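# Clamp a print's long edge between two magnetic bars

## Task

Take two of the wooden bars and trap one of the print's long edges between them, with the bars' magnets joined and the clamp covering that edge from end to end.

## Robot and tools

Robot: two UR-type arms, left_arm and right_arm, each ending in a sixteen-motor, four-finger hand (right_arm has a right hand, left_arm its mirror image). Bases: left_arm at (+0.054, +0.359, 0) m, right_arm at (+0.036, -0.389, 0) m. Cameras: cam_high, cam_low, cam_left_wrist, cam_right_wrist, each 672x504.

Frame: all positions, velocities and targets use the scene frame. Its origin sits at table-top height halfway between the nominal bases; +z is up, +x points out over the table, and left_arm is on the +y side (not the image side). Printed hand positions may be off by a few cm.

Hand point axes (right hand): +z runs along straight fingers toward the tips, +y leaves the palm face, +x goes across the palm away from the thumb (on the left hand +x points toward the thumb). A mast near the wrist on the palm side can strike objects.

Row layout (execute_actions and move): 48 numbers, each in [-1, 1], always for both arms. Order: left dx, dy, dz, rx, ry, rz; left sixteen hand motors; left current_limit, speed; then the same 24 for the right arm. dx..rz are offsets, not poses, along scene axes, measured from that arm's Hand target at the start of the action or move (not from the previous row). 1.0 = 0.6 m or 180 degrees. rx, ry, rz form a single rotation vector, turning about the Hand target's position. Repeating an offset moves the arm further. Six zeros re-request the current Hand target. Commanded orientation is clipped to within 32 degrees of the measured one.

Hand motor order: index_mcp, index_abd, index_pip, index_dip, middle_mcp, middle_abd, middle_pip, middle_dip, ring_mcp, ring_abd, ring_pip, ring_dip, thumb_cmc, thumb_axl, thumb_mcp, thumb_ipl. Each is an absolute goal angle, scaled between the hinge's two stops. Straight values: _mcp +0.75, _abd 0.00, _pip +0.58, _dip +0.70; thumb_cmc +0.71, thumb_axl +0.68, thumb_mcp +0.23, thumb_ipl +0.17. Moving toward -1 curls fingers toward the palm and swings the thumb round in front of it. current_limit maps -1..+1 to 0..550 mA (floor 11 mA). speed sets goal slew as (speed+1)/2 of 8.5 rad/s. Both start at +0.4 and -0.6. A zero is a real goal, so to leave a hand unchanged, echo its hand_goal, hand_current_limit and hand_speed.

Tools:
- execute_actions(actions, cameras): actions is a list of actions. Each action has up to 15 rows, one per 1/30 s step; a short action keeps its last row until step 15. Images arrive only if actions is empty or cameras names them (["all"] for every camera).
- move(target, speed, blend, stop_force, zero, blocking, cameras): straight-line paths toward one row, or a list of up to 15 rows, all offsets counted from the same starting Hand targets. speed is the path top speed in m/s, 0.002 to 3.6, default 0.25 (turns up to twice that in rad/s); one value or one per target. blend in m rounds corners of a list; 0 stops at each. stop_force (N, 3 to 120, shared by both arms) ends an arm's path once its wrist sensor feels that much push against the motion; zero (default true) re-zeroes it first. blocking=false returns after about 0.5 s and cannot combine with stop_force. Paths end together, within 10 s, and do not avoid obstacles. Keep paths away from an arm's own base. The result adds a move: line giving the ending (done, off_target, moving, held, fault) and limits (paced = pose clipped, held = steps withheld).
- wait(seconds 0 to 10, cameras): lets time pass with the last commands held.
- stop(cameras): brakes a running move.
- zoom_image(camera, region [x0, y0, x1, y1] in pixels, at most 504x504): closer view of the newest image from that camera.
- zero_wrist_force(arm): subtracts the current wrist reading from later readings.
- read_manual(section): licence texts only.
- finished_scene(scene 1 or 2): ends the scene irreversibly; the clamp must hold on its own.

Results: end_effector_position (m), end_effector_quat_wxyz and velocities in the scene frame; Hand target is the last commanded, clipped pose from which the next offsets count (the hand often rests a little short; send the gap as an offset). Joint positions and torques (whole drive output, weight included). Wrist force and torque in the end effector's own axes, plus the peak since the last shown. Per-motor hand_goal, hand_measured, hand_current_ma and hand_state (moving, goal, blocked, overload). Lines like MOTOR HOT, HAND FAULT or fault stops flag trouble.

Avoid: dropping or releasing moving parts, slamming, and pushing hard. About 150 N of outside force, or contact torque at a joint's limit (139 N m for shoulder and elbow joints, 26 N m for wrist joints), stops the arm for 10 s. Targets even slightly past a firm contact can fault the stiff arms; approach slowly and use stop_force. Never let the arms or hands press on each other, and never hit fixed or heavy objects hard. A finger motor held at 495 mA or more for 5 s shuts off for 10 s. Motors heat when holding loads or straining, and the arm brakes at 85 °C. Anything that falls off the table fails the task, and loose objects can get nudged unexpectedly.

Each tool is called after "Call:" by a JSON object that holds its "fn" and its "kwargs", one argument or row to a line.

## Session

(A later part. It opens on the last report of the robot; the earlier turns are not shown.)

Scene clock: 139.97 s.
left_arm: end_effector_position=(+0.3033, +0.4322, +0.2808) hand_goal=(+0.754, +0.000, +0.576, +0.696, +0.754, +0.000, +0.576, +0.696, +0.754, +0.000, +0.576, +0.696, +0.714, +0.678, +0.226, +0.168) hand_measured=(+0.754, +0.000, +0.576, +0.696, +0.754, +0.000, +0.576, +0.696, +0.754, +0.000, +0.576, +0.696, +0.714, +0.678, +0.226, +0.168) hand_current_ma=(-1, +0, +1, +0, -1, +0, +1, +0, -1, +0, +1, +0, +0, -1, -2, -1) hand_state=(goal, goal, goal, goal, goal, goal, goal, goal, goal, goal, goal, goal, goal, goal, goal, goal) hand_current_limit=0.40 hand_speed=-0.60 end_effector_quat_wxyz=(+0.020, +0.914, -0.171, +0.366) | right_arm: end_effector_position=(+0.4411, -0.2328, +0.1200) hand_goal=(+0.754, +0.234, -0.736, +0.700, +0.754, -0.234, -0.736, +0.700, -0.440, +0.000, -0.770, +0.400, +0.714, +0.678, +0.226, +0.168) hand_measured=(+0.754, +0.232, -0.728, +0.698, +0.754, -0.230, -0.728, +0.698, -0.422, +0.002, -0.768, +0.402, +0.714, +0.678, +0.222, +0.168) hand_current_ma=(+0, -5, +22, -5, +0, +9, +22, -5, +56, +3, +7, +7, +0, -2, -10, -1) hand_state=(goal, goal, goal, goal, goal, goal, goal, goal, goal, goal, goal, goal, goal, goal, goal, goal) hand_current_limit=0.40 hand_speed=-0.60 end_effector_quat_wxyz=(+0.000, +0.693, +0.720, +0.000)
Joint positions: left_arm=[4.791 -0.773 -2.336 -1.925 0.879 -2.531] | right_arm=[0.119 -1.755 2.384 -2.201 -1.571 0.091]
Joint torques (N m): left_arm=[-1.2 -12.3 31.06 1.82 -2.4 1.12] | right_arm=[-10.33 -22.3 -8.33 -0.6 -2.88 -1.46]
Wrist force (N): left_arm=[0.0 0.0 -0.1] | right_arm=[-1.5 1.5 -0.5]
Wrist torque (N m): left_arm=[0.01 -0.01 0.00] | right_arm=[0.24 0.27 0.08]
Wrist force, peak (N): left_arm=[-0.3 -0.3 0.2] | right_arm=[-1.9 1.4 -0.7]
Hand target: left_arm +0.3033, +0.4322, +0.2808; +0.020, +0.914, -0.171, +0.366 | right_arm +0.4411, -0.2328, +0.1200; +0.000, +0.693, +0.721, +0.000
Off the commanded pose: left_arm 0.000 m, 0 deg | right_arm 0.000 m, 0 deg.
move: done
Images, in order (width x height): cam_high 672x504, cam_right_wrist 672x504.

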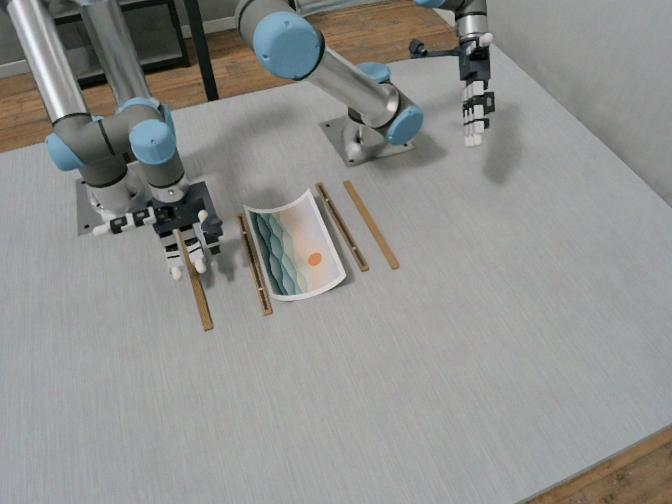

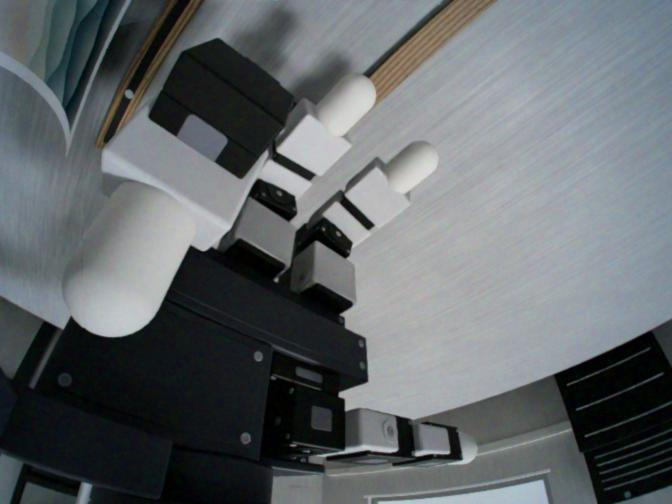

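Call:
{"fn": "move", "kwargs": {
  "target": [0,0,0,0,0,0,0.754,0,0.576,0.696,0.754,0,0.576,0.696,0.754,0,0.576,0.696,0.714,0.678,0.226,0.168,0.4,-0.6,0,0,-0.0533,0,0,0,0.754,0.2333,-0.737,0.7,0.754,-0.2333,-0.737,0.7,-0.44,0,-0.77,0.4,0.714,0.678,0.226,0.168,0.4,-0.6],
  "speed": 0.15,
  "cameras": ["cam_right_wrist","cam_high"]
}}

Call:
{"fn": "zoom_image", "kwargs": {
  "camera": "cam_high",
  "region": [150, 190, 290, 340]
}}

Scene clock: 141.93 s.
left_arm: end_effector_position=(+0.3033, +0.4322, +0.2808) hand_goal=(+0.754, +0.000, +0.576, +0.696, +0.754, +0.000, +0.576, +0.696, +0.754, +0.000, +0.576, +0.696, +0.714, +0.678, +0.226, +0.168) hand_measured=(+0.754, +0.000, +0.576, +0.696, +0.754, +0.000, +0.576, +0.696, +0.754, +0.000, +0.576, +0.696, +0.714, +0.678, +0.226, +0.168) hand_current_ma=(-1, +0, +1, +0, -1, +0, +1, +0, -1, +0, +1, +0, +0, -1, -2, -1) hand_state=(goal, goal, goal, goal, goal, goal, goal, goal, goal, goal, goal, goal, goal, goal, goal, goal) hand_current_limit=0.40 hand_speed=-0.60 end_effector_quat_wxyz=(+0.020, +0.914, -0.171, +0.366) | right_arm: end_effector_position=(+0.4411, -0.2329, +0.0881) hand_goal=(+0.754, +0.234, -0.736, +0.700, +0.754, -0.234, -0.736, +0.700, -0.440, +0.000, -0.770, +0.400, +0.714, +0.678, +0.226, +0.168) hand_measured=(+0.754, +0.232, -0.728, +0.698, +0.754, -0.230, -0.728, +0.698, -0.422, +0.002, -0.768, +0.402, +0.714, +0.678, +0.222, +0.168) hand_current_ma=(+0, -5, +22, -5, +0, +8, +22, -5, +56, +3, +7, +7, +0, -2, -10, -1) hand_state=(goal, goal, goal, goal, goal, goal, goal, goal, goal, goal, goal, goal, goal, goal, goal, goal) hand_current_limit=0.40 hand_speed=-0.60 end_effector_quat_wxyz=(+0.000, +0.693, +0.721, +0.000)
Joint positions: left_arm=[4.791 -0.773 -2.336 -1.925 0.879 -2.531] | right_arm=[0.119 -1.683 2.433 -2.321 -1.571 0.091]
Joint torques (N m): left_arm=[-0.11 -12.27 29.55 1.71 -2.26 0.96] | right_arm=[10.29 -1.4 -7.96 -4.91 0.99 2.16]
Wrist force (N): left_arm=[0.1 -0.4 0.0] | right_arm=[-1.6 1.5 -0.7]
Wrist torque (N m): left_arm=[-0.05 -0.02 0.01] | right_arm=[0.26 0.28 0.07]
Wrist force, peak (N): left_arm=[0.0 -0.3 0.4] | right_arm=[-1.7 1.7 -0.6]
Hand target: left_arm +0.3033, +0.4322, +0.2808; +0.020, +0.914, -0.171, +0.366 | right_arm +0.4411, -0.2328, +0.0880; +0.000, +0.693, +0.721, +0.000
Off the commanded pose: left_arm 0.000 m, 0 deg | right_arm 0.000 m, 0 deg.
move: done
Images, in order (width x height): cam_high 672x504, cam_right_wrist 672x504.

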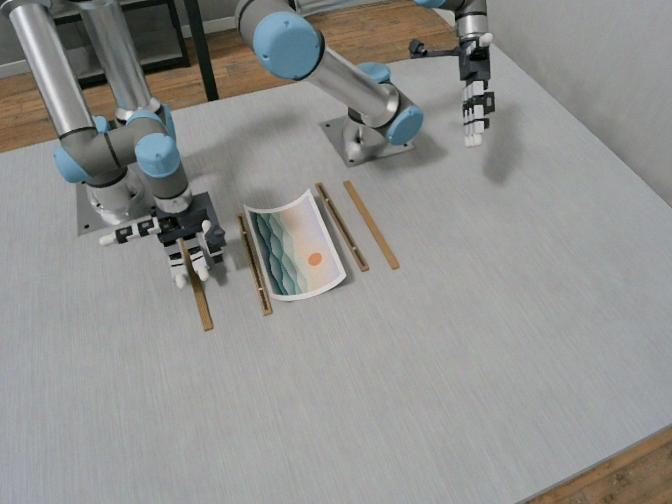

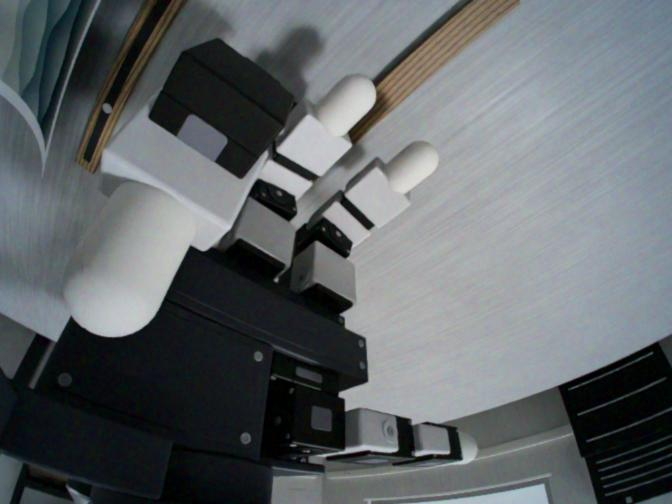

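Scaled by 3.360 from the camera's 672x504 image, which has a finer 960x720 frame.

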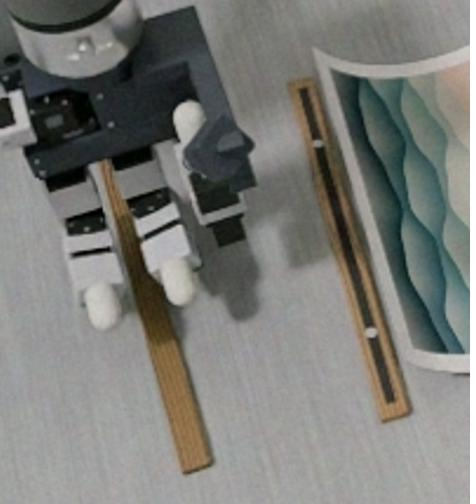

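Call:
{"fn": "move", "kwargs": {
  "target": [0,0,0,0,0,0,0.754,0,0.576,0.696,0.754,0,0.576,0.696,0.754,0,0.576,0.696,0.714,0.678,0.226,0.168,0.4,-0.6,0,0,-0.0225,0,0,0,0.754,0.2333,-0.737,0.7,0.754,-0.2333,-0.737,0.7,-0.44,0,-0.77,0.4,0.714,0.678,0.226,0.168,0.4,-0.6],
  "speed": 0.1,
  "cameras": ["cam_right_wrist","cam_high"]
}}

Call:
{"fn": "zoom_image", "kwargs": {
  "camera": "cam_high",
  "region": [150, 230, 230, 310]
}}

Call:
{"fn": "zoom_image", "kwargs": {
  "camera": "cam_right_wrist",
  "region": [250, 0, 550, 225]
}}

Scene clock: 144.83 s.
left_arm: end_effector_position=(+0.3033, +0.4322, +0.2808) hand_goal=(+0.754, +0.000, +0.576, +0.696, +0.754, +0.000, +0.576, +0.696, +0.754, +0.000, +0.576, +0.696, +0.714, +0.678, +0.226, +0.168) hand_measured=(+0.754, +0.000, +0.576, +0.696, +0.754, +0.000, +0.576, +0.696, +0.754, +0.000, +0.576, +0.696, +0.714, +0.678, +0.226, +0.168) hand_current_ma=(-1, +0, +1, +0, -1, +0, +1, +0, -1, +0, +1, +0, +0, -1, -2, -1) hand_state=(goal, goal, goal, goal, goal, goal, goal, goal, goal, goal, goal, goal, goal, goal, goal, goal) hand_current_limit=0.40 hand_speed=-0.60 end_effector_quat_wxyz=(+0.020, +0.914, -0.171, +0.366) | right_arm: end_effector_position=(+0.4411, -0.2328, +0.0746) hand_goal=(+0.754, +0.234, -0.736, +0.700, +0.754, -0.234, -0.736, +0.700, -0.440, +0.000, -0.770, +0.400, +0.714, +0.678, +0.226, +0.168) hand_measured=(+0.754, +0.232, -0.728, +0.698, +0.754, -0.230, -0.728, +0.698, -0.422, +0.002, -0.768, +0.402, +0.714, +0.678, +0.222, +0.168) hand_current_ma=(+0, -5, +22, -5, +0, +8, +22, -5, +56, +3, +7, +7, +0, -2, -10, -1) hand_state=(goal, goal, goal, goal, goal, goal, goal, goal, goal, goal, goal, goal, goal, goal, goal, goal) hand_current_limit=0.40 hand_speed=-0.60 end_effector_quat_wxyz=(+0.000, +0.693, +0.721, +0.000)
Joint positions: left_arm=[4.791 -0.773 -2.336 -1.925 0.879 -2.531] | right_arm=[0.119 -1.649 2.452 -2.375 -1.571 0.091]
Joint torques (N m): left_arm=[0.65 -12.87 29.58 1.73 -2.43 0.83] | right_arm=[4.18 -1.44 -6.55 -4.94 -2.54 0.28]
Wrist force (N): left_arm=[0.0 -0.1 0.0] | right_arm=[-1.5 1.6 -0.5]
Wrist torque (N m): left_arm=[-0.01 -0.01 0.01] | right_arm=[0.26 0.27 0.07]
Wrist force, peak (N): left_arm=[0.4 -0.1 -0.1] | right_arm=[-1.8 1.5 -0.5]
Hand target: left_arm +0.3033, +0.4322, +0.2808; +0.020, +0.914, -0.171, +0.366 | right_arm +0.4411, -0.2328, +0.0745; +0.000, +0.693, +0.721, +0.000
Off the commanded pose: left_arm 0.000 m, 0 deg | right_arm 0.000 m, 0 deg.
move: done
Images, in order (width x height): cam_high 672x504, cam_right_wrist 672x504.

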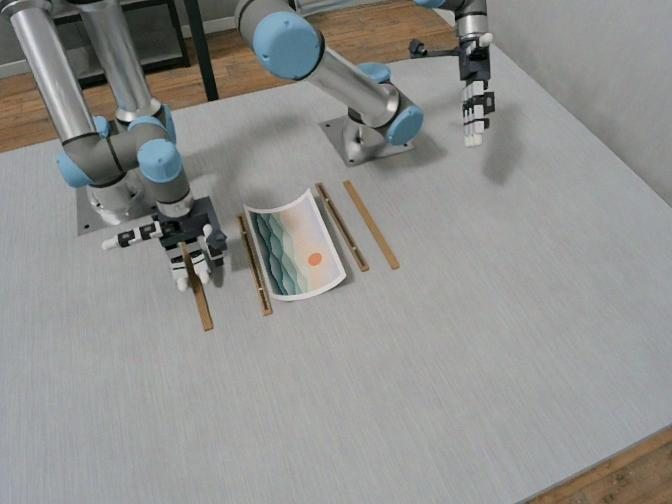

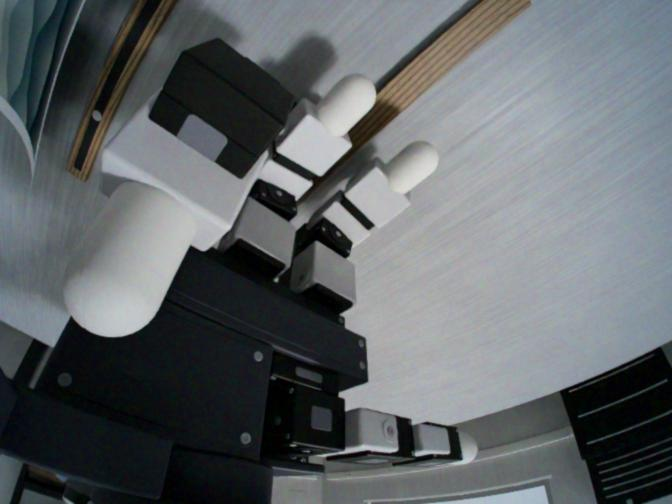

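Scaled by 6.300 from the camera's 672x504 image, which has a finer 960x720 frame.

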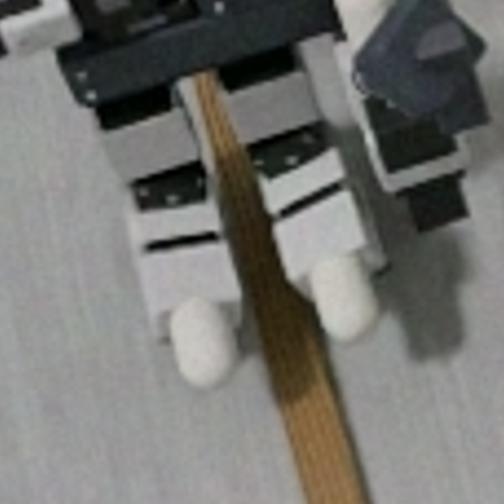

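Scaled by 1.680 from the camera's 672x504 image, which has a finer 960x720 frame.

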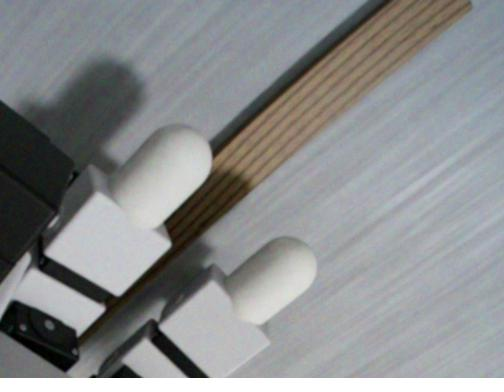

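Call:
{"fn": "move", "kwargs": {
  "target": [0,0,0,0,0,0,0.754,0,0.576,0.696,0.754,0,0.576,0.696,0.754,0,0.576,0.696,0.714,0.678,0.226,0.168,0.4,-0.6,0,0,-0.015,0,0,0,0.754,0.2333,-0.737,0.7,0.754,-0.2333,-0.737,0.7,-0.44,0,-0.77,0.4,0.714,0.678,0.226,0.168,0.4,-0.6],
  "speed": 0.04,
  "stop_force": 8,
  "cameras": ["cam_right_wrist"]
}}

Call:
{"fn": "zoom_image", "kwargs": {
  "camera": "cam_right_wrist",
  "region": [250, 0, 550, 225]
}}

Scene clock: 147.73 s.
left_arm: end_effector_position=(+0.3033, +0.4322, +0.2808) hand_goal=(+0.754, +0.000, +0.576, +0.696, +0.754, +0.000, +0.576, +0.696, +0.754, +0.000, +0.576, +0.696, +0.714, +0.678, +0.226, +0.168) hand_measured=(+0.754, +0.000, +0.576, +0.696, +0.754, +0.000, +0.576, +0.696, +0.754, +0.000, +0.576, +0.696, +0.714, +0.678, +0.226, +0.168) hand_current_ma=(-1, +0, +1, +0, -1, +0, +1, +0, -1, +0, +1, +0, +0, -1, -2, -1) hand_state=(goal, goal, goal, goal, goal, goal, goal, goal, goal, goal, goal, goal, goal, goal, goal, goal) hand_current_limit=0.40 hand_speed=-0.60 end_effector_quat_wxyz=(+0.020, +0.914, -0.171, +0.366) | right_arm: end_effector_position=(+0.4411, -0.2328, +0.0655) hand_goal=(+0.754, +0.234, -0.736, +0.700, +0.754, -0.234, -0.736, +0.700, -0.440, +0.000, -0.770, +0.400, +0.714, +0.678, +0.226, +0.168) hand_measured=(+0.754, +0.232, -0.728, +0.698, +0.754, -0.230, -0.728, +0.698, -0.422, +0.002, -0.768, +0.402, +0.714, +0.678, +0.222, +0.168) hand_current_ma=(+0, -5, +22, -5, +0, +8, +22, -5, +56, +3, +7, +7, +0, -2, -10, -1) hand_state=(goal, goal, goal, goal, goal, goal, goal, goal, goal, goal, goal, goal, goal, goal, goal, goal) hand_current_limit=0.40 hand_speed=-0.60 end_effector_quat_wxyz=(+0.000, +0.693, +0.721, +0.000)
Joint positions: left_arm=[4.791 -0.773 -2.336 -1.925 0.879 -2.531] | right_arm=[0.119 -1.624 2.464 -2.411 -1.571 0.091]
Joint torques (N m): left_arm=[-0.17 -12.82 31.19 1.62 -2.53 0.99] | right_arm=[2.76 -2.19 -6.77 -4.64 -2.02 -0.38]
Wrist force (N): left_arm=[0.0 0.4 -0.2] | right_arm=[-1.5 1.6 -0.4]
Wrist torque (N m): left_arm=[0.06 -0.02 0.00] | right_arm=[0.25 0.26 0.07]
Wrist force, peak (N): left_arm=[-0.3 -0.3 0.3] | right_arm=[-1.7 1.7 -0.5]
Hand target: left_arm +0.3033, +0.4322, +0.2808; +0.020, +0.914, -0.171, +0.366 | right_arm +0.4411, -0.2328, +0.0655; +0.000, +0.693, +0.721, +0.000
Off the commanded pose: left_arm 0.000 m, 0 deg | right_arm 0.000 m, 0 deg.
move: done
Images, in order (width x height): cam_right_wrist 672x504.

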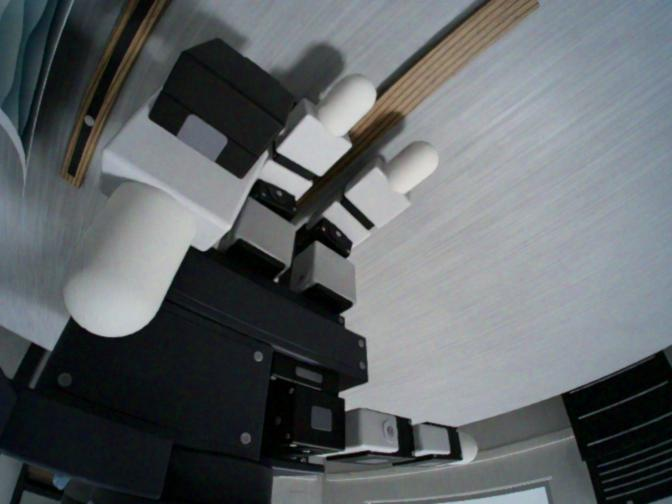

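Scaled by 1.680 from the camera's 672x504 image, which has a finer 960x720 frame.

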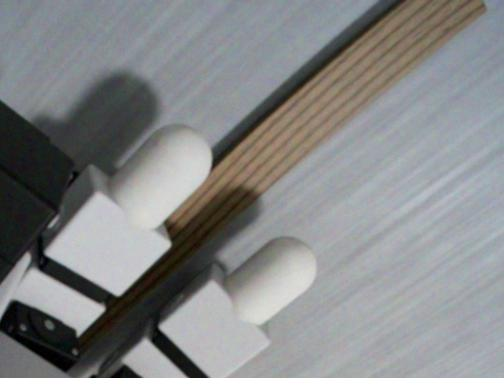

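Call:
{"fn": "execute_actions", "kwargs": {
  "actions": [
    [[0,0,0,0,0,0,0.754,0,0.576,0.696,0.754,0,0.576,0.696,0.754,0,0.576,0.696,0.714,0.678,0.226,0.168,0.4,-0.6,0,0,0,0,0,0,0.754,0.16,-0.737,0.7,0.754,-0.16,-0.737,0.7,-0.44,0,-0.77,0.4,0.714,0.678,0.226,0.168,0.4,-0.93]],
    [[0,0,0,0,0,0,0.754,0,0.576,0.696,0.754,0,0.576,0.696,0.754,0,0.576,0.696,0.714,0.678,0.226,0.168,0.4,-0.6,0,0,0,0,0,0,0.754,0.1,-0.737,0.7,0.754,-0.1,-0.737,0.7,-0.44,0,-0.77,0.4,0.714,0.678,0.226,0.168,0.4,-0.93]],
    [[0,0,0,0,0,0,0.754,0,0.576,0.696,0.754,0,0.576,0.696,0.754,0,0.576,0.696,0.714,0.678,0.226,0.168,0.4,-0.6,0,0,0,0,0,0,0.754,0.06,-0.737,0.7,0.754,-0.06,-0.737,0.7,-0.44,0,-0.77,0.4,0.714,0.678,0.226,0.168,0.4,-0.94]],
    [[0,0,0,0,0,0,0.754,0,0.576,0.696,0.754,0,0.576,0.696,0.754,0,0.576,0.696,0.714,0.678,0.226,0.168,0.4,-0.6,0,0,0,0,0,0,0.754,0.03,-0.737,0.7,0.754,-0.03,-0.737,0.7,-0.44,0,-0.77,0.4,0.714,0.678,0.226,0.168,0.4,-0.95]],
    [[0,0,0,0,0,0,0.754,0,0.576,0.696,0.754,0,0.576,0.696,0.754,0,0.576,0.696,0.714,0.678,0.226,0.168,0.4,-0.6,0,0,0,0,0,0,0.754,0.0,-0.737,0.7,0.754,0,-0.737,0.7,-0.44,0,-0.77,0.4,0.714,0.678,0.226,0.168,0.4,-0.95]]
  ],
  "cameras": ["cam_right_wrist"]
}}

Scene clock: 151.67 s.
left_arm: end_effector_position=(+0.3033, +0.4322, +0.2808) hand_goal=(+0.754, +0.000, +0.576, +0.696, +0.754, +0.000, +0.576, +0.696, +0.754, +0.000, +0.576, +0.696, +0.714, +0.678, +0.226, +0.168) hand_measured=(+0.754, +0.000, +0.576, +0.696, +0.754, +0.000, +0.576, +0.696, +0.754, +0.000, +0.576, +0.696, +0.714, +0.678, +0.226, +0.168) hand_current_ma=(-1, +0, +1, +0, -1, +0, +1, +0, -1, +0, +1, +0, +0, -1, -2, -1) hand_state=(goal, goal, goal, goal, goal, goal, goal, goal, goal, goal, goal, goal, goal, goal, goal, goal) hand_current_limit=0.40 hand_speed=-0.60 end_effector_quat_wxyz=(+0.020, +0.914, -0.171, +0.366) | right_arm: end_effector_position=(+0.4411, -0.2328, +0.0655) hand_goal=(+0.754, +0.000, -0.736, +0.700, +0.754, +0.000, -0.736, +0.700, -0.440, +0.000, -0.770, +0.400, +0.714, +0.678, +0.226, +0.168) hand_measured=(+0.754, +0.008, -0.728, +0.698, +0.754, -0.006, -0.728, +0.698, -0.422, +0.002, -0.768, +0.402, +0.714, +0.678, +0.222, +0.168) hand_current_ma=(+0, +16, +22, -5, +0, -15, +22, -5, +56, +3, +7, +7, +0, -2, -10, -1) hand_state=(goal, goal, goal, goal, goal, goal, goal, goal, goal, goal, goal, goal, goal, goal, goal, goal) hand_current_limit=0.40 hand_speed=-0.95 end_effector_quat_wxyz=(+0.000, +0.693, +0.721, +0.000)
Joint positions: left_arm=[4.791 -0.773 -2.336 -1.925 0.879 -2.531] | right_arm=[0.119 -1.624 2.464 -2.411 -1.571 0.091]
Joint torques (N m): left_arm=[0.12 -13.11 31.19 1.73 -2.29 0.89] | right_arm=[6.15 -3.07 -5.55 -5.03 -2.43 0.8]
Wrist force (N): left_arm=[0.1 0.1 0.0] | right_arm=[-1.5 1.6 -0.6]
Wrist torque (N m): left_arm=[0.02 -0.02 0.00] | right_arm=[0.26 0.27 0.08]
Wrist force, peak (N): left_arm=[-0.4 0.1 0.1] | right_arm=[-1.8 1.5 -0.6]
Hand target: left_arm +0.3033, +0.4322, +0.2808; +0.020, +0.914, -0.171, +0.366 | right_arm +0.4411, -0.2328, +0.0655; +0.000, +0.693, +0.721, +0.000
Off the commanded pose: left_arm 0.000 m, 0 deg | right_arm 0.000 m, 0 deg.
Step readings (end_effector_position of left_arm | right_arm):
0: (+0.3033, +0.4322, +0.2808) | (+0.4411, -0.2328, +0.0655)
1: (+0.3033, +0.4322, +0.2808) | (+0.4411, -0.2328, +0.0655)
2: (+0.3033, +0.4322, +0.2808) | (+0.4411, -0.2328, +0.0655)
4: (+0.3033, +0.4322, +0.2808) | (+0.4411, -0.2328, +0.0655)
8: (+0.3033, +0.4322, +0.2808) | (+0.4411, -0.2328, +0.0655)
15: (+0.3033, +0.4322, +0.2808) | (+0.4411, -0.2328, +0.0655)
16: (+0.3033, +0.4322, +0.2808) | (+0.4411, -0.2328, +0.0655)
17: (+0.3033, +0.4322, +0.2808) | (+0.4411, -0.2328, +0.0655)
19: (+0.3033, +0.4322, +0.2808) | (+0.4411, -0.2328, +0.0655)
23: (+0.3033, +0.4322, +0.2808) | (+0.4411, -0.2328, +0.0655)
30: (+0.3033, +0.4322, +0.2808) | (+0.4411, -0.2328, +0.0655)
31: (+0.3033, +0.4322, +0.2808) | (+0.4411, -0.2328, +0.0655)
32: (+0.3033, +0.4322, +0.2808) | (+0.4411, -0.2328, +0.0655)
34: (+0.3033, +0.4322, +0.2808) | (+0.4411, -0.2328, +0.0655)
38: (+0.3033, +0.4322, +0.2808) | (+0.4411, -0.2328, +0.0655)
45: (+0.3033, +0.4322, +0.2808) | (+0.4411, -0.2328, +0.0655)
46: (+0.3033, +0.4322, +0.2808) | (+0.4411, -0.2328, +0.0655)
47: (+0.3033, +0.4322, +0.2808) | (+0.4411, -0.2328, +0.0655)
49: (+0.3033, +0.4322, +0.2808) | (+0.4411, -0.2328, +0.0655)
53: (+0.3033, +0.4322, +0.2808) | (+0.4411, -0.2328, +0.0655)
60: (+0.3033, +0.4322, +0.2808) | (+0.4411, -0.2328, +0.0655)
61: (+0.3033, +0.4322, +0.2808) | (+0.4411, -0.2328, +0.0655)
62: (+0.3033, +0.4322, +0.2808) | (+0.4411, -0.2328, +0.0655)
64: (+0.3033, +0.4322, +0.2808) | (+0.4411, -0.2328, +0.0655)
68: (+0.3033, +0.4322, +0.2808) | (+0.4411, -0.2328, +0.0655)
75: (+0.3033, +0.4322, +0.2808) | (+0.4411, -0.2328, +0.0655)
Images, in order (width x height): cam_right_wrist 672x504.

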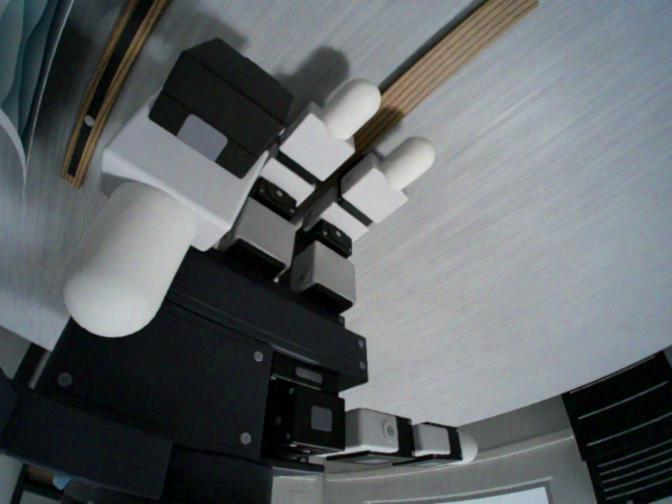

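Call:
{"fn": "execute_actions", "kwargs": {
  "actions": [
    [[0,0,0,0,0,0,0.754,0,0.576,0.696,0.754,0,0.576,0.696,0.754,0,0.576,0.696,0.714,0.678,0.226,0.168,0.4,-0.6,0,0,0,0,0,0,0.754,-0.03,-0.737,0.7,0.754,0.03,-0.737,0.7,-0.44,0,-0.77,0.4,0.714,0.678,0.226,0.168,0.4,-0.94]],
    [[0,0,0,0,0,0,0.754,0,0.576,0.696,0.754,0,0.576,0.696,0.754,0,0.576,0.696,0.714,0.678,0.226,0.168,0.4,-0.6,0,0,0,0,0,0,0.754,-0.055,-0.737,0.7,0.754,0.055,-0.737,0.7,-0.44,0,-0.77,0.4,0.714,0.678,0.226,0.168,0.4,-0.93]],
    [[0,0,0,0,0,0,0.754,0,0.576,0.696,0.754,0,0.576,0.696,0.754,0,0.576,0.696,0.714,0.678,0.226,0.168,0.4,-0.6,0,0,0,0,0,0,0.754,-0.085,-0.737,0.7,0.754,0.085,-0.737,0.7,-0.44,0,-0.77,0.4,0.714,0.678,0.226,0.168,0.4,-0.9]]
  ],
  "cameras": ["cam_right_wrist"]
}}

Call:
{"fn": "zoom_image", "kwargs": {
  "camera": "cam_right_wrist",
  "region": [250, 0, 550, 225]
}}

Scene clock: 155.47 s.
left_arm: end_effector_position=(+0.3033, +0.4322, +0.2808) hand_goal=(+0.754, +0.000, +0.576, +0.696, +0.754, +0.000, +0.576, +0.696, +0.754, +0.000, +0.576, +0.696, +0.714, +0.678, +0.226, +0.168) hand_measured=(+0.754, +0.000, +0.576, +0.696, +0.754, +0.000, +0.576, +0.696, +0.754, +0.000, +0.576, +0.696, +0.714, +0.678, +0.226, +0.168) hand_current_ma=(-1, +0, +1, +0, -1, +0, +1, +0, -1, +0, +1, +0, +0, -1, -2, -1) hand_state=(goal, goal, goal, goal, goal, goal, goal, goal, goal, goal, goal, goal, goal, goal, goal, goal) hand_current_limit=0.40 hand_speed=-0.60 end_effector_quat_wxyz=(+0.020, +0.914, -0.171, +0.366) | right_arm: end_effector_position=(+0.4411, -0.2328, +0.0655) hand_goal=(+0.754, -0.084, -0.736, +0.700, +0.754, +0.086, -0.736, +0.700, -0.440, +0.000, -0.770, +0.400, +0.714, +0.678, +0.226, +0.168) hand_measured=(+0.754, +0.002, -0.728, +0.698, +0.754, +0.004, -0.728, +0.698, -0.422, +0.002, -0.768, +0.402, +0.714, +0.678, +0.222, +0.168) hand_current_ma=(+0, +297, +22, -5, +1, -274, +22, -5, +56, +3, +7, +7, +0, -2, -10, -1) hand_state=(goal, blocked, goal, goal, goal, blocked, goal, goal, goal, goal, goal, goal, goal, goal, goal, goal) hand_current_limit=0.40 hand_speed=-0.90 end_effector_quat_wxyz=(+0.000, +0.693, +0.721, +0.000)
Joint positions: left_arm=[4.791 -0.773 -2.336 -1.925 0.879 -2.531] | right_arm=[0.119 -1.624 2.464 -2.411 -1.571 0.091]
Joint torques (N m): left_arm=[0.24 -12.34 31.07 1.65 -2.63 0.87] | right_arm=[7.11 -4.53 -8.26 -4.69 -2.64 1.52]
Wrist force (N): left_arm=[0.0 0.2 0.1] | right_arm=[-1.5 1.4 -0.2]
Wrist torque (N m): left_arm=[0.01 -0.01 0.00] | right_arm=[0.22 0.27 0.07]
Wrist force, peak (N): left_arm=[0.3 -0.4 -0.1] | right_arm=[-1.8 1.7 -0.3]
Hand target: left_arm +0.3033, +0.4322, +0.2808; +0.020, +0.914, -0.171, +0.366 | right_arm +0.4411, -0.2328, +0.0655; +0.000, +0.693, +0.721, +0.000
Off the commanded pose: left_arm 0.000 m, 0 deg | right_arm 0.000 m, 0 deg.
Step readings (end_effector_position of left_arm | right_arm):
0: (+0.3033, +0.4322, +0.2808) | (+0.4411, -0.2328, +0.0655)
1: (+0.3033, +0.4322, +0.2808) | (+0.4411, -0.2328, +0.0655)
2: (+0.3033, +0.4322, +0.2808) | (+0.4411, -0.2328, +0.0655)
4: (+0.3033, +0.4322, +0.2808) | (+0.4411, -0.2328, +0.0655)
8: (+0.3033, +0.4322, +0.2808) | (+0.4411, -0.2328, +0.0655)
15: (+0.3033, +0.4322, +0.2808) | (+0.4411, -0.2328, +0.0655)
16: (+0.3033, +0.4322, +0.2808) | (+0.4411, -0.2328, +0.0655)
17: (+0.3033, +0.4322, +0.2808) | (+0.4411, -0.2328, +0.0655)
19: (+0.3033, +0.4322, +0.2808) | (+0.4411, -0.2328, +0.0655)
23: (+0.3033, +0.4322, +0.2808) | (+0.4411, -0.2328, +0.0655)
30: (+0.3033, +0.4322, +0.2808) | (+0.4411, -0.2328, +0.0655)
31: (+0.3033, +0.4322, +0.2808) | (+0.4411, -0.2328, +0.0655)
32: (+0.3033, +0.4322, +0.2808) | (+0.4411, -0.2328, +0.0655)
34: (+0.3033, +0.4322, +0.2808) | (+0.4411, -0.2328, +0.0655)
38: (+0.3033, +0.4322, +0.2808) | (+0.4411, -0.2328, +0.0655)
45: (+0.3033, +0.4322, +0.2808) | (+0.4411, -0.2328, +0.0655)
Images, in order (width x height): cam_right_wrist 672x504.

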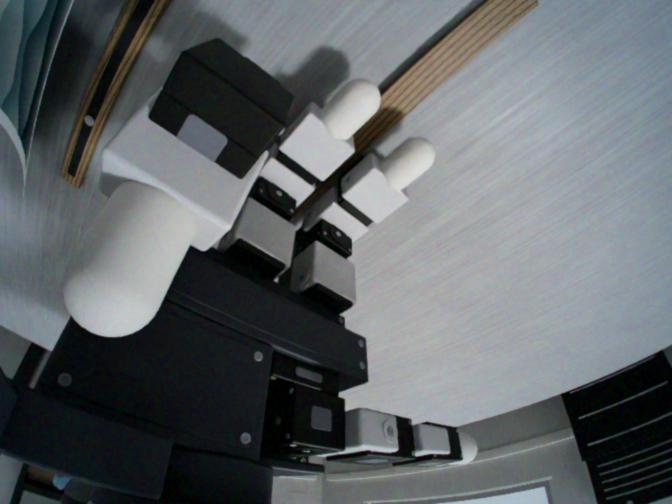

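Scaled by 1.680 from the camera's 672x504 image, which has a finer 960x720 frame.

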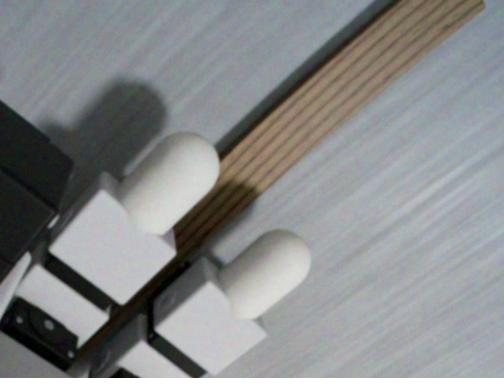

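Call:
{"fn": "move", "kwargs": {
  "target": [
    [0,0,0,0,0,0,0.754,0,0.576,0.696,0.754,0,0.576,0.696,0.754,0,0.576,0.696,0.714,0.678,0.226,0.168,0.4,-0.6,0,0,0.1667,0,0,0,0.754,-0.085,-0.737,0.7,0.754,0.085,-0.737,0.7,-0.44,0,-0.77,0.4,0.714,0.678,0.226,0.168,0.4,-0.9],
    [0,0,0,0,0,0,0.754,0,0.576,0.696,0.754,0,0.576,0.696,0.754,0,0.576,0.696,0.714,0.678,0.226,0.168,0.4,-0.6,0.0133,0.2513,0.1667,0,0,-0.0237,0.754,-0.085,-0.737,0.7,0.754,0.085,-0.737,0.7,-0.44,0,-0.77,0.4,0.714,0.678,0.226,0.168,0.4,-0.9],
    [0,0,0,0,0,0,0.754,0,0.576,0.696,0.754,0,0.576,0.696,0.754,0,0.576,0.696,0.714,0.678,0.226,0.168,0.4,-0.6,0.0133,0.2513,0.0917,0,0,-0.0237,0.754,-0.085,-0.737,0.7,0.754,0.085,-0.737,0.7,-0.44,0,-0.77,0.4,0.714,0.678,0.226,0.168,0.4,-0.9]
  ],
  "speed": [0.08, 0.15, 0.08],
  "blend": 0.01,
  "cameras": ["cam_right_wrist","cam_high"]
}}

Call:
{"fn": "zoom_image", "kwargs": {
  "camera": "cam_high",
  "region": [190, 190, 330, 340]
}}

Scene clock: 160.87 s.
left_arm: end_effector_position=(+0.3033, +0.4322, +0.2808) hand_goal=(+0.754, +0.000, +0.576, +0.696, +0.754, +0.000, +0.576, +0.696, +0.754, +0.000, +0.576, +0.696, +0.714, +0.678, +0.226, +0.168) hand_measured=(+0.754, +0.000, +0.576, +0.696, +0.754, +0.000, +0.576, +0.696, +0.754, +0.000, +0.576, +0.696, +0.714, +0.678, +0.226, +0.168) hand_current_ma=(-1, +0, +1, +0, -1, +0, +1, +0, -1, +0, +1, +0, +0, -1, -2, -1) hand_state=(goal, goal, goal, goal, goal, goal, goal, goal, goal, goal, goal, goal, goal, goal, goal, goal) hand_current_limit=0.40 hand_speed=-0.60 end_effector_quat_wxyz=(+0.020, +0.914, -0.171, +0.366) | right_arm: end_effector_position=(+0.4491, -0.0820, +0.1206) hand_goal=(+0.754, -0.084, -0.736, +0.700, +0.754, +0.086, -0.736, +0.700, -0.440, +0.000, -0.770, +0.400, +0.714, +0.678, +0.226, +0.168) hand_measured=(+0.754, +0.002, -0.728, +0.698, +0.754, +0.004, -0.728, +0.698, -0.422, +0.002, -0.768, +0.402, +0.714, +0.678, +0.222, +0.168) hand_current_ma=(+0, +297, +22, -5, +2, -274, +22, -5, +56, +3, +7, +7, +0, -2, -10, -1) hand_state=(goal, blocked, goal, goal, goal, blocked, goal, goal, goal, goal, goal, goal, goal, goal, goal, goal) hand_current_limit=0.40 hand_speed=-0.90 end_effector_quat_wxyz=(+0.000, +0.720, +0.694, +0.000)
Joint positions: left_arm=[4.791 -0.773 -2.336 -1.925 0.879 -2.531] | right_arm=[0.492 -1.487 2.133 -2.217 -1.571 0.539]
Joint torques (N m): left_arm=[-0.42 -12.93 30.98 1.83 -2.39 0.86] | right_arm=[9.51 -12.71 -8.53 -5.05 -2.83 2.08]
Wrist force (N): left_arm=[-0.1 0.0 0.2] | right_arm=[-1.6 1.5 -0.1]
Wrist torque (N m): left_arm=[-0.01 0.00 -0.01] | right_arm=[0.24 0.28 -0.03]
Wrist force, peak (N): left_arm=[0.5 -0.3 0.1] | right_arm=[-2.4 1.6 -0.5]
Hand target: left_arm +0.3033, +0.4322, +0.2808; +0.020, +0.914, -0.171, +0.366 | right_arm +0.4491, -0.0820, +0.1205; +0.000, +0.720, +0.694, +0.000
Off the commanded pose: left_arm 0.000 m, 0 deg | right_arm 0.000 m, 0 deg.
move: done
Images, in order (width x height): cam_high 672x504, cam_right_wrist 672x504.

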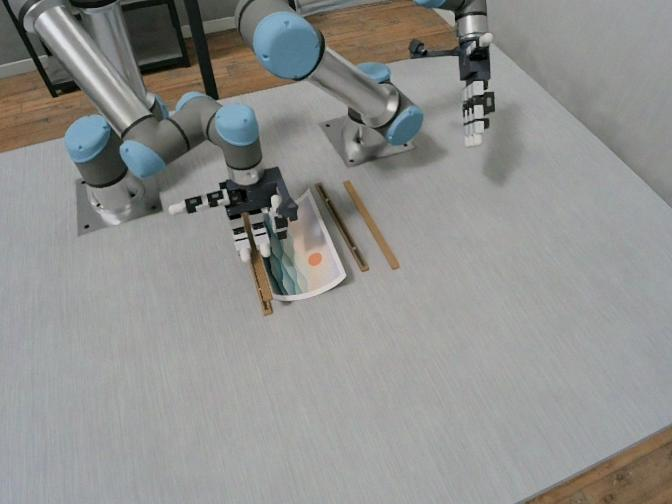

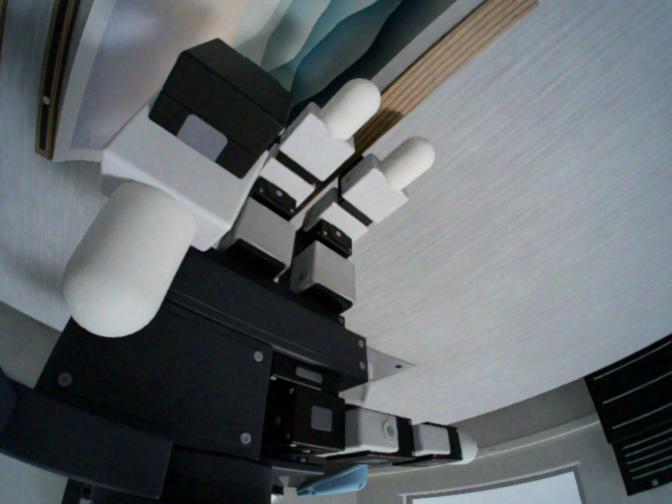

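Scaled by 3.360 from the camera's 672x504 image, which has a finer 960x720 frame.

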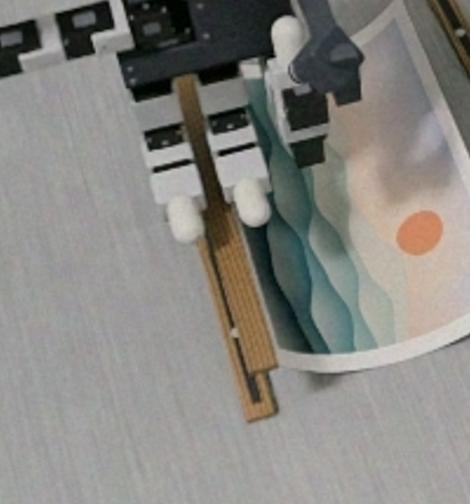

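Call:
{"fn": "move", "kwargs": {
  "target": [0,0,0,0,0,0,0.754,0,0.576,0.696,0.754,0,0.576,0.696,0.754,0,0.576,0.696,0.714,0.678,0.226,0.168,0.4,-0.6,0,0.0075,-0.0208,0,0,0,0.754,-0.085,-0.737,0.7,0.754,0.085,-0.737,0.7,-0.44,0,-0.77,0.4,0.714,0.678,0.226,0.168,0.4,-0.9],
  "speed": 0.05,
  "cameras": ["cam_right_wrist","cam_high"]
}}

Call:
{"fn": "zoom_image", "kwargs": {
  "camera": "cam_high",
  "region": [230, 260, 310, 340]
}}

Call:
{"fn": "zoom_image", "kwargs": {
  "camera": "cam_right_wrist",
  "region": [300, 0, 600, 200]
}}

Scene clock: 163.50 s.
left_arm: end_effector_position=(+0.3033, +0.4322, +0.2808) hand_goal=(+0.754, +0.000, +0.576, +0.696, +0.754, +0.000, +0.576, +0.696, +0.754, +0.000, +0.576, +0.696, +0.714, +0.678, +0.226, +0.168) hand_measured=(+0.754, +0.000, +0.576, +0.696, +0.754, +0.000, +0.576, +0.696, +0.754, +0.000, +0.576, +0.696, +0.714, +0.678, +0.226, +0.168) hand_current_ma=(-1, +0, +1, +0, -1, +0, +1, +0, -1, +0, +1, +0, +0, -1, -2, -1) hand_state=(goal, goal, goal, goal, goal, goal, goal, goal, goal, goal, goal, goal, goal, goal, goal, goal) hand_current_limit=0.40 hand_speed=-0.60 end_effector_quat_wxyz=(+0.020, +0.914, -0.171, +0.366) | right_arm: end_effector_position=(+0.4491, -0.0776, +0.1082) hand_goal=(+0.754, -0.084, -0.736, +0.700, +0.754, +0.086, -0.736, +0.700, -0.440, +0.000, -0.770, +0.400, +0.714, +0.678, +0.226, +0.168) hand_measured=(+0.754, +0.002, -0.728, +0.698, +0.754, +0.004, -0.728, +0.698, -0.422, +0.002, -0.768, +0.402, +0.714, +0.678, +0.222, +0.168) hand_current_ma=(+0, +297, +22, -5, +2, -274, +22, -5, +56, +3, +7, +7, +0, -2, -10, -1) hand_state=(goal, blocked, goal, goal, goal, blocked, goal, goal, goal, goal, goal, goal, goal, goal, goal, goal) hand_current_limit=0.40 hand_speed=-0.90 end_effector_quat_wxyz=(+0.000, +0.720, +0.694, +0.000)
Joint positions: left_arm=[4.791 -0.773 -2.336 -1.925 0.879 -2.531] | right_arm=[0.501 -1.458 2.14 -2.253 -1.571 0.548]
Joint torques (N m): left_arm=[-0.25 -13.26 29.45 1.73 -2.52 0.72] | right_arm=[10.21 -12.34 -6.45 -4.96 -1.72 2.08]
Wrist force (N): left_arm=[-0.1 -0.2 -0.4] | right_arm=[-1.7 1.4 -0.2]
Wrist torque (N m): left_arm=[0.02 0.00 -0.01] | right_arm=[0.23 0.29 -0.03]
Wrist force, peak (N): left_arm=[0.2 0.5 0.2] | right_arm=[-1.8 1.6 -0.5]
Hand target: left_arm +0.3033, +0.4322, +0.2808; +0.020, +0.914, -0.171, +0.366 | right_arm +0.4491, -0.0775, +0.1081; +0.000, +0.720, +0.694, +0.000
Off the commanded pose: left_arm 0.000 m, 0 deg | right_arm 0.000 m, 0 deg.
move: done
Images, in order (width x height): cam_high 672x504, cam_right_wrist 672x504.

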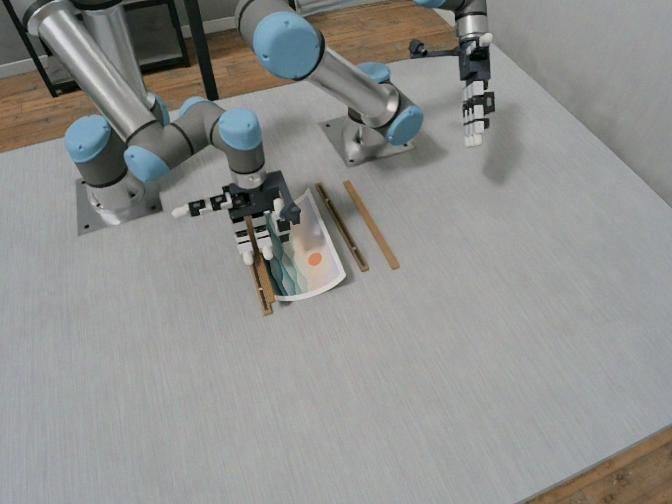

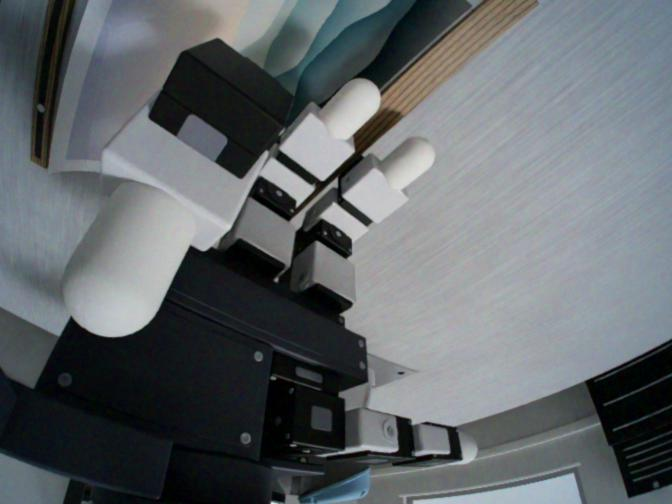

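Scaled by 6.300 from the camera's 672x504 image, which has a finer 960x720 frame.

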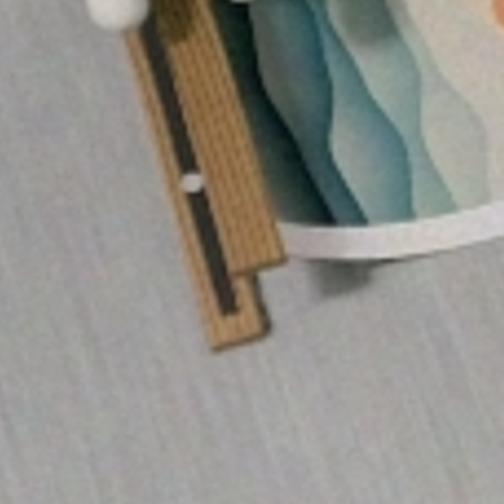

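Scaled by 1.680 from the camera's 672x504 image, which has a finer 960x720 frame.

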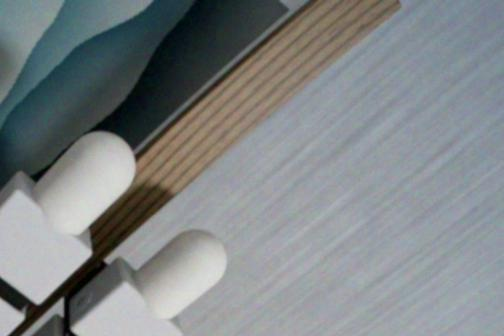

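Call:
{"fn": "move", "kwargs": {
  "target": [0,0,0,0,0,0,0.754,0,0.576,0.696,0.754,0,0.576,0.696,0.754,0,0.576,0.696,0.714,0.678,0.226,0.168,0.4,-0.6,-0.005,-0.0083,-0.0252,0,0,0,0.754,-0.085,-0.737,0.7,0.754,0.085,-0.737,0.7,-0.44,0,-0.77,0.4,0.714,0.678,0.226,0.168,0.4,-0.9],
  "speed": 0.03,
  "cameras": ["cam_right_wrist","cam_high"]
}}

Call:
{"fn": "zoom_image", "kwargs": {
  "camera": "cam_high",
  "region": [230, 260, 310, 340]
}}

Call:
{"fn": "zoom_image", "kwargs": {
  "camera": "cam_right_wrist",
  "region": [300, 0, 600, 200]
}}

Scene clock: 166.67 s.
left_arm: end_effector_position=(+0.3033, +0.4322, +0.2808) hand_goal=(+0.754, +0.000, +0.576, +0.696, +0.754, +0.000, +0.576, +0.696, +0.754, +0.000, +0.576, +0.696, +0.714, +0.678, +0.226, +0.168) hand_measured=(+0.754, +0.000, +0.576, +0.696, +0.754, +0.000, +0.576, +0.696, +0.754, +0.000, +0.576, +0.696, +0.714, +0.678, +0.226, +0.168) hand_current_ma=(-1, +0, +1, +0, -1, +0, +1, +0, -1, +0, +1, +0, +0, -1, -2, -1) hand_state=(goal, goal, goal, goal, goal, goal, goal, goal, goal, goal, goal, goal, goal, goal, goal, goal) hand_current_limit=0.40 hand_speed=-0.60 end_effector_quat_wxyz=(+0.020, +0.914, -0.171, +0.366) | right_arm: end_effector_position=(+0.4461, -0.0825, +0.0930) hand_goal=(+0.754, -0.084, -0.736, +0.700, +0.754, +0.086, -0.736, +0.700, -0.440, +0.000, -0.770, +0.400, +0.714, +0.678, +0.226, +0.168) hand_measured=(+0.754, +0.002, -0.728, +0.698, +0.754, +0.004, -0.728, +0.698, -0.422, +0.002, -0.768, +0.402, +0.714, +0.678, +0.222, +0.168) hand_current_ma=(+0, +297, +22, -5, +2, -274, +22, -5, +56, +3, +7, +7, +0, -2, -10, -1) hand_state=(goal, blocked, goal, goal, goal, blocked, goal, goal, goal, goal, goal, goal, goal, goal, goal, goal) hand_current_limit=0.40 hand_speed=-0.90 end_effector_quat_wxyz=(+0.000, +0.720, +0.694, +0.000)
Joint positions: left_arm=[4.791 -0.773 -2.336 -1.925 0.879 -2.531] | right_arm=[0.495 -1.443 2.173 -2.301 -1.571 0.542]
Joint torques (N m): left_arm=[-0.25 -13.71 30.41 1.72 -2.24 1.23] | right_arm=[-10.79 -12.27 -8.27 -4.71 -2.63 -1.71]
Wrist force (N): left_arm=[-0.4 -0.1 -0.4] | right_arm=[-1.7 1.5 -0.4]
Wrist torque (N m): left_arm=[0.03 0.03 -0.03] | right_arm=[0.22 0.29 0.08]
Wrist force, peak (N): left_arm=[-0.4 -0.1 -0.4] | right_arm=[-1.8 1.7 -0.4]
Hand target: left_arm +0.3033, +0.4322, +0.2808; +0.020, +0.914, -0.171, +0.366 | right_arm +0.4461, -0.0825, +0.0929; +0.000, +0.720, +0.694, +0.000
Off the commanded pose: left_arm 0.000 m, 0 deg | right_arm 0.000 m, 0 deg.
move: done
Images, in order (width x height): cam_high 672x504, cam_right_wrist 672x504.

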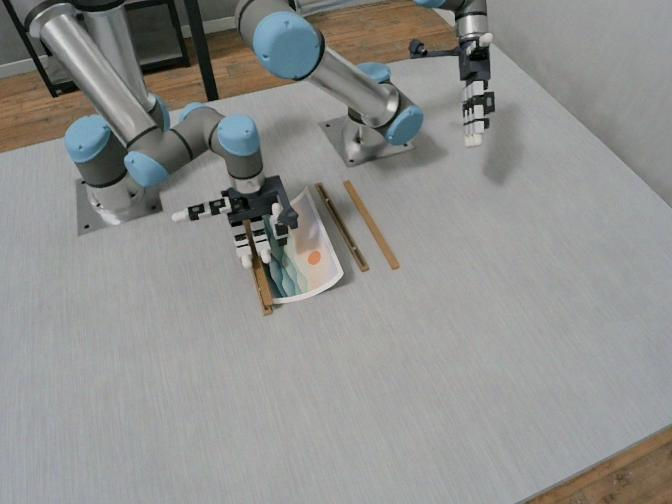

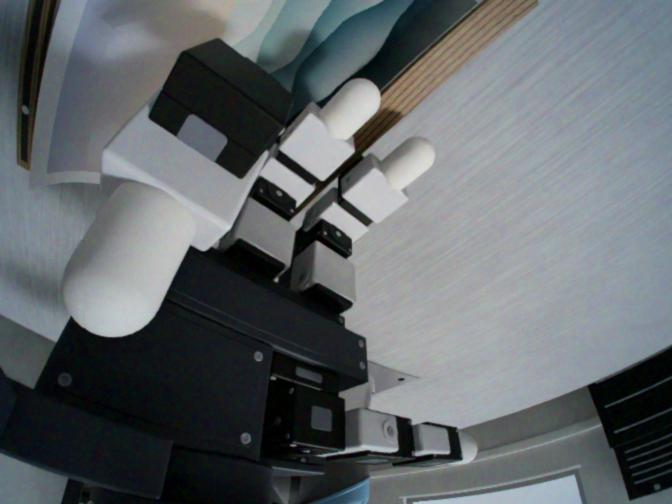

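Scaled by 6.300 from the camera's 672x504 image, which has a finer 960x720 frame.

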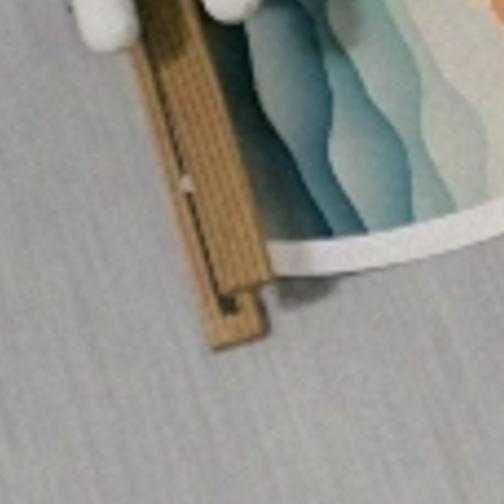

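Scaled by 1.680 from the camera's 672x504 image, which has a finer 960x720 frame.

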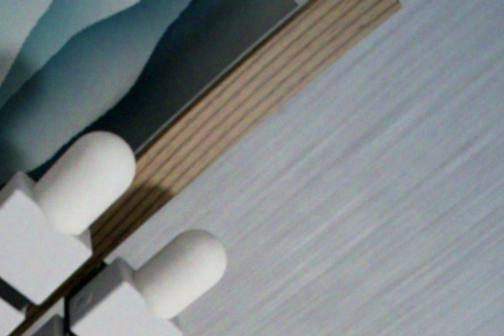

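Call:
{"fn": "move", "kwargs": {
  "target": [0,0,0,0,0,0,0.754,0,0.576,0.696,0.754,0,0.576,0.696,0.754,0,0.576,0.696,0.714,0.678,0.226,0.168,0.4,-0.6,0.005,-0.0083,-0.0208,0,0,0,0.754,-0.085,-0.737,0.7,0.754,0.085,-0.737,0.7,-0.44,0,-0.77,0.4,0.714,0.678,0.226,0.168,0.4,-0.9],
  "speed": 0.03,
  "cameras": ["cam_right_wrist","cam_high"]
}}

Call:
{"fn": "zoom_image", "kwargs": {
  "camera": "cam_high",
  "region": [230, 260, 310, 340]
}}

Call:
{"fn": "zoom_image", "kwargs": {
  "camera": "cam_right_wrist",
  "region": [300, 0, 600, 200]
}}

Call:
{"fn": "zoom_image", "kwargs": {
  "camera": "cam_high",
  "region": [210, 190, 370, 310]
}}

Scene clock: 169.03 s.
left_arm: end_effector_position=(+0.3033, +0.4322, +0.2808) hand_goal=(+0.754, +0.000, +0.576, +0.696, +0.754, +0.000, +0.576, +0.696, +0.754, +0.000, +0.576, +0.696, +0.714, +0.678, +0.226, +0.168) hand_measured=(+0.754, +0.000, +0.576, +0.696, +0.754, +0.000, +0.576, +0.696, +0.754, +0.000, +0.576, +0.696, +0.714, +0.678, +0.226, +0.168) hand_current_ma=(-1, +0, +1, +0, -1, +0, +1, +0, -1, +0, +1, +0, +0, -1, -2, -1) hand_state=(goal, goal, goal, goal, goal, goal, goal, goal, goal, goal, goal, goal, goal, goal, goal, goal) hand_current_limit=0.40 hand_speed=-0.60 end_effector_quat_wxyz=(+0.020, +0.914, -0.171, +0.366) | right_arm: end_effector_position=(+0.4491, -0.0875, +0.0805) hand_goal=(+0.754, -0.084, -0.736, +0.700, +0.754, +0.086, -0.736, +0.700, -0.440, +0.000, -0.770, +0.400, +0.714, +0.678, +0.226, +0.168) hand_measured=(+0.754, +0.002, -0.728, +0.698, +0.754, +0.004, -0.728, +0.698, -0.422, +0.002, -0.768, +0.402, +0.714, +0.678, +0.222, +0.168) hand_current_ma=(+0, +297, +22, -5, +2, -274, +22, -5, +56, +3, +7, +7, +0, -2, -10, -1) hand_state=(goal, blocked, goal, goal, goal, blocked, goal, goal, goal, goal, goal, goal, goal, goal, goal, goal) hand_current_limit=0.40 hand_speed=-0.90 end_effector_quat_wxyz=(+0.000, +0.720, +0.694, +0.000)
Joint positions: left_arm=[4.791 -0.773 -2.336 -1.925 0.879 -2.531] | right_arm=[0.482 -1.422 2.191 -2.341 -1.571 0.529]
Joint torques (N m): left_arm=[0.99 -13.36 30.72 1.59 -2.52 1.01] | right_arm=[-10.97 -12.28 -6.3 -4.58 -2.54 -2]
Wrist force (N): left_arm=[-0.1 -0.1 -0.1] | right_arm=[-1.6 1.5 -0.3]
Wrist torque (N m): left_arm=[-0.01 0.00 -0.01] | right_arm=[0.25 0.27 0.09]
Wrist force, peak (N): left_arm=[-0.1 -0.4 -0.3] | right_arm=[-1.9 1.5 -0.4]
Hand target: left_arm +0.3033, +0.4322, +0.2808; +0.020, +0.914, -0.171, +0.366 | right_arm +0.4491, -0.0875, +0.0805; +0.000, +0.720, +0.694, +0.000
Off the commanded pose: left_arm 0.000 m, 0 deg | right_arm 0.000 m, 0 deg.
move: done
Images, in order (width x height): cam_high 672x504, cam_right_wrist 672x504.

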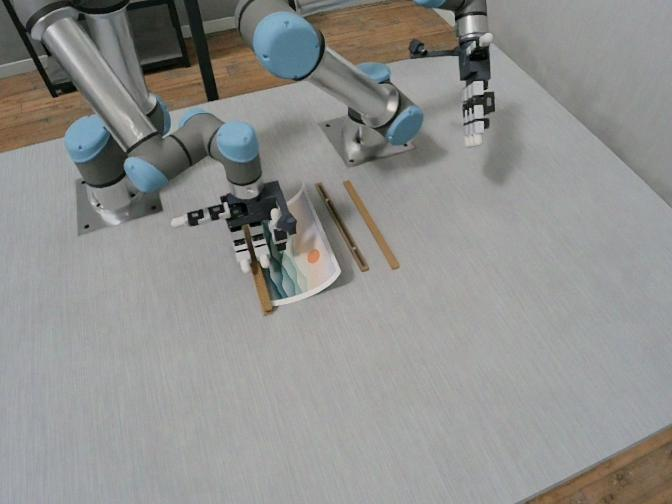

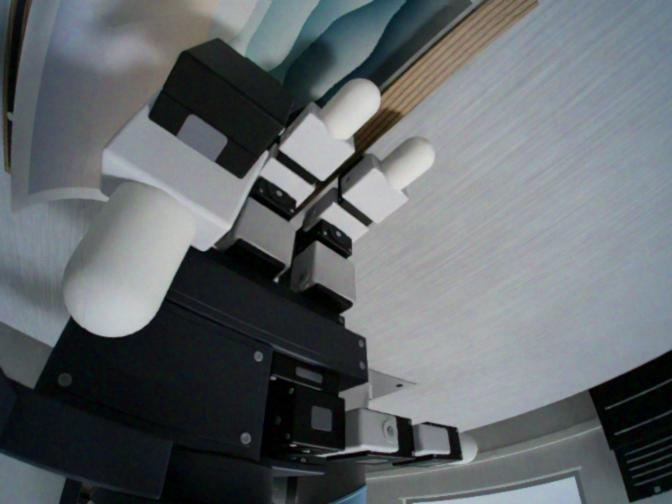

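Scaled by 6.300 from the camera's 672x504 image, which has a finer 960x720 frame.

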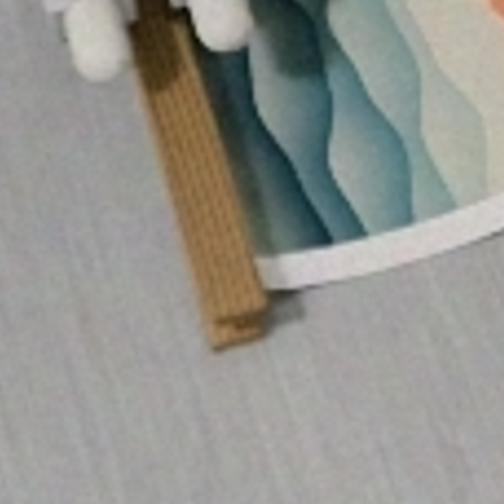

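Scaled by 1.680 from the camera's 672x504 image, which has a finer 960x720 frame.

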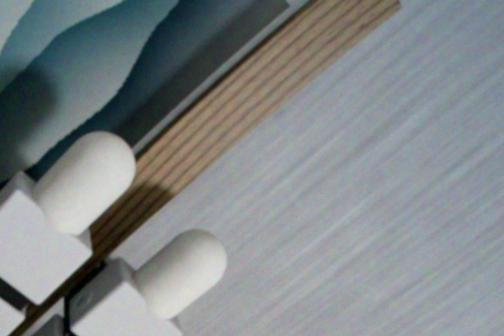

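Scaled by 3.150 from the camera's 672x504 image, which has a finer 960x720 frame.

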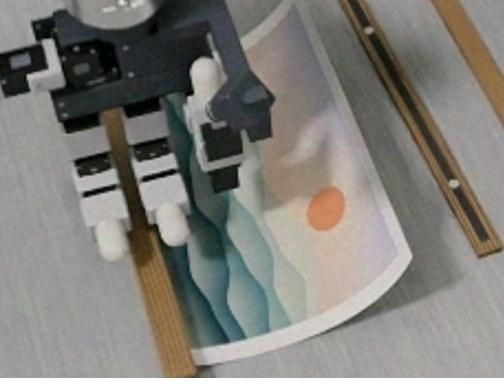

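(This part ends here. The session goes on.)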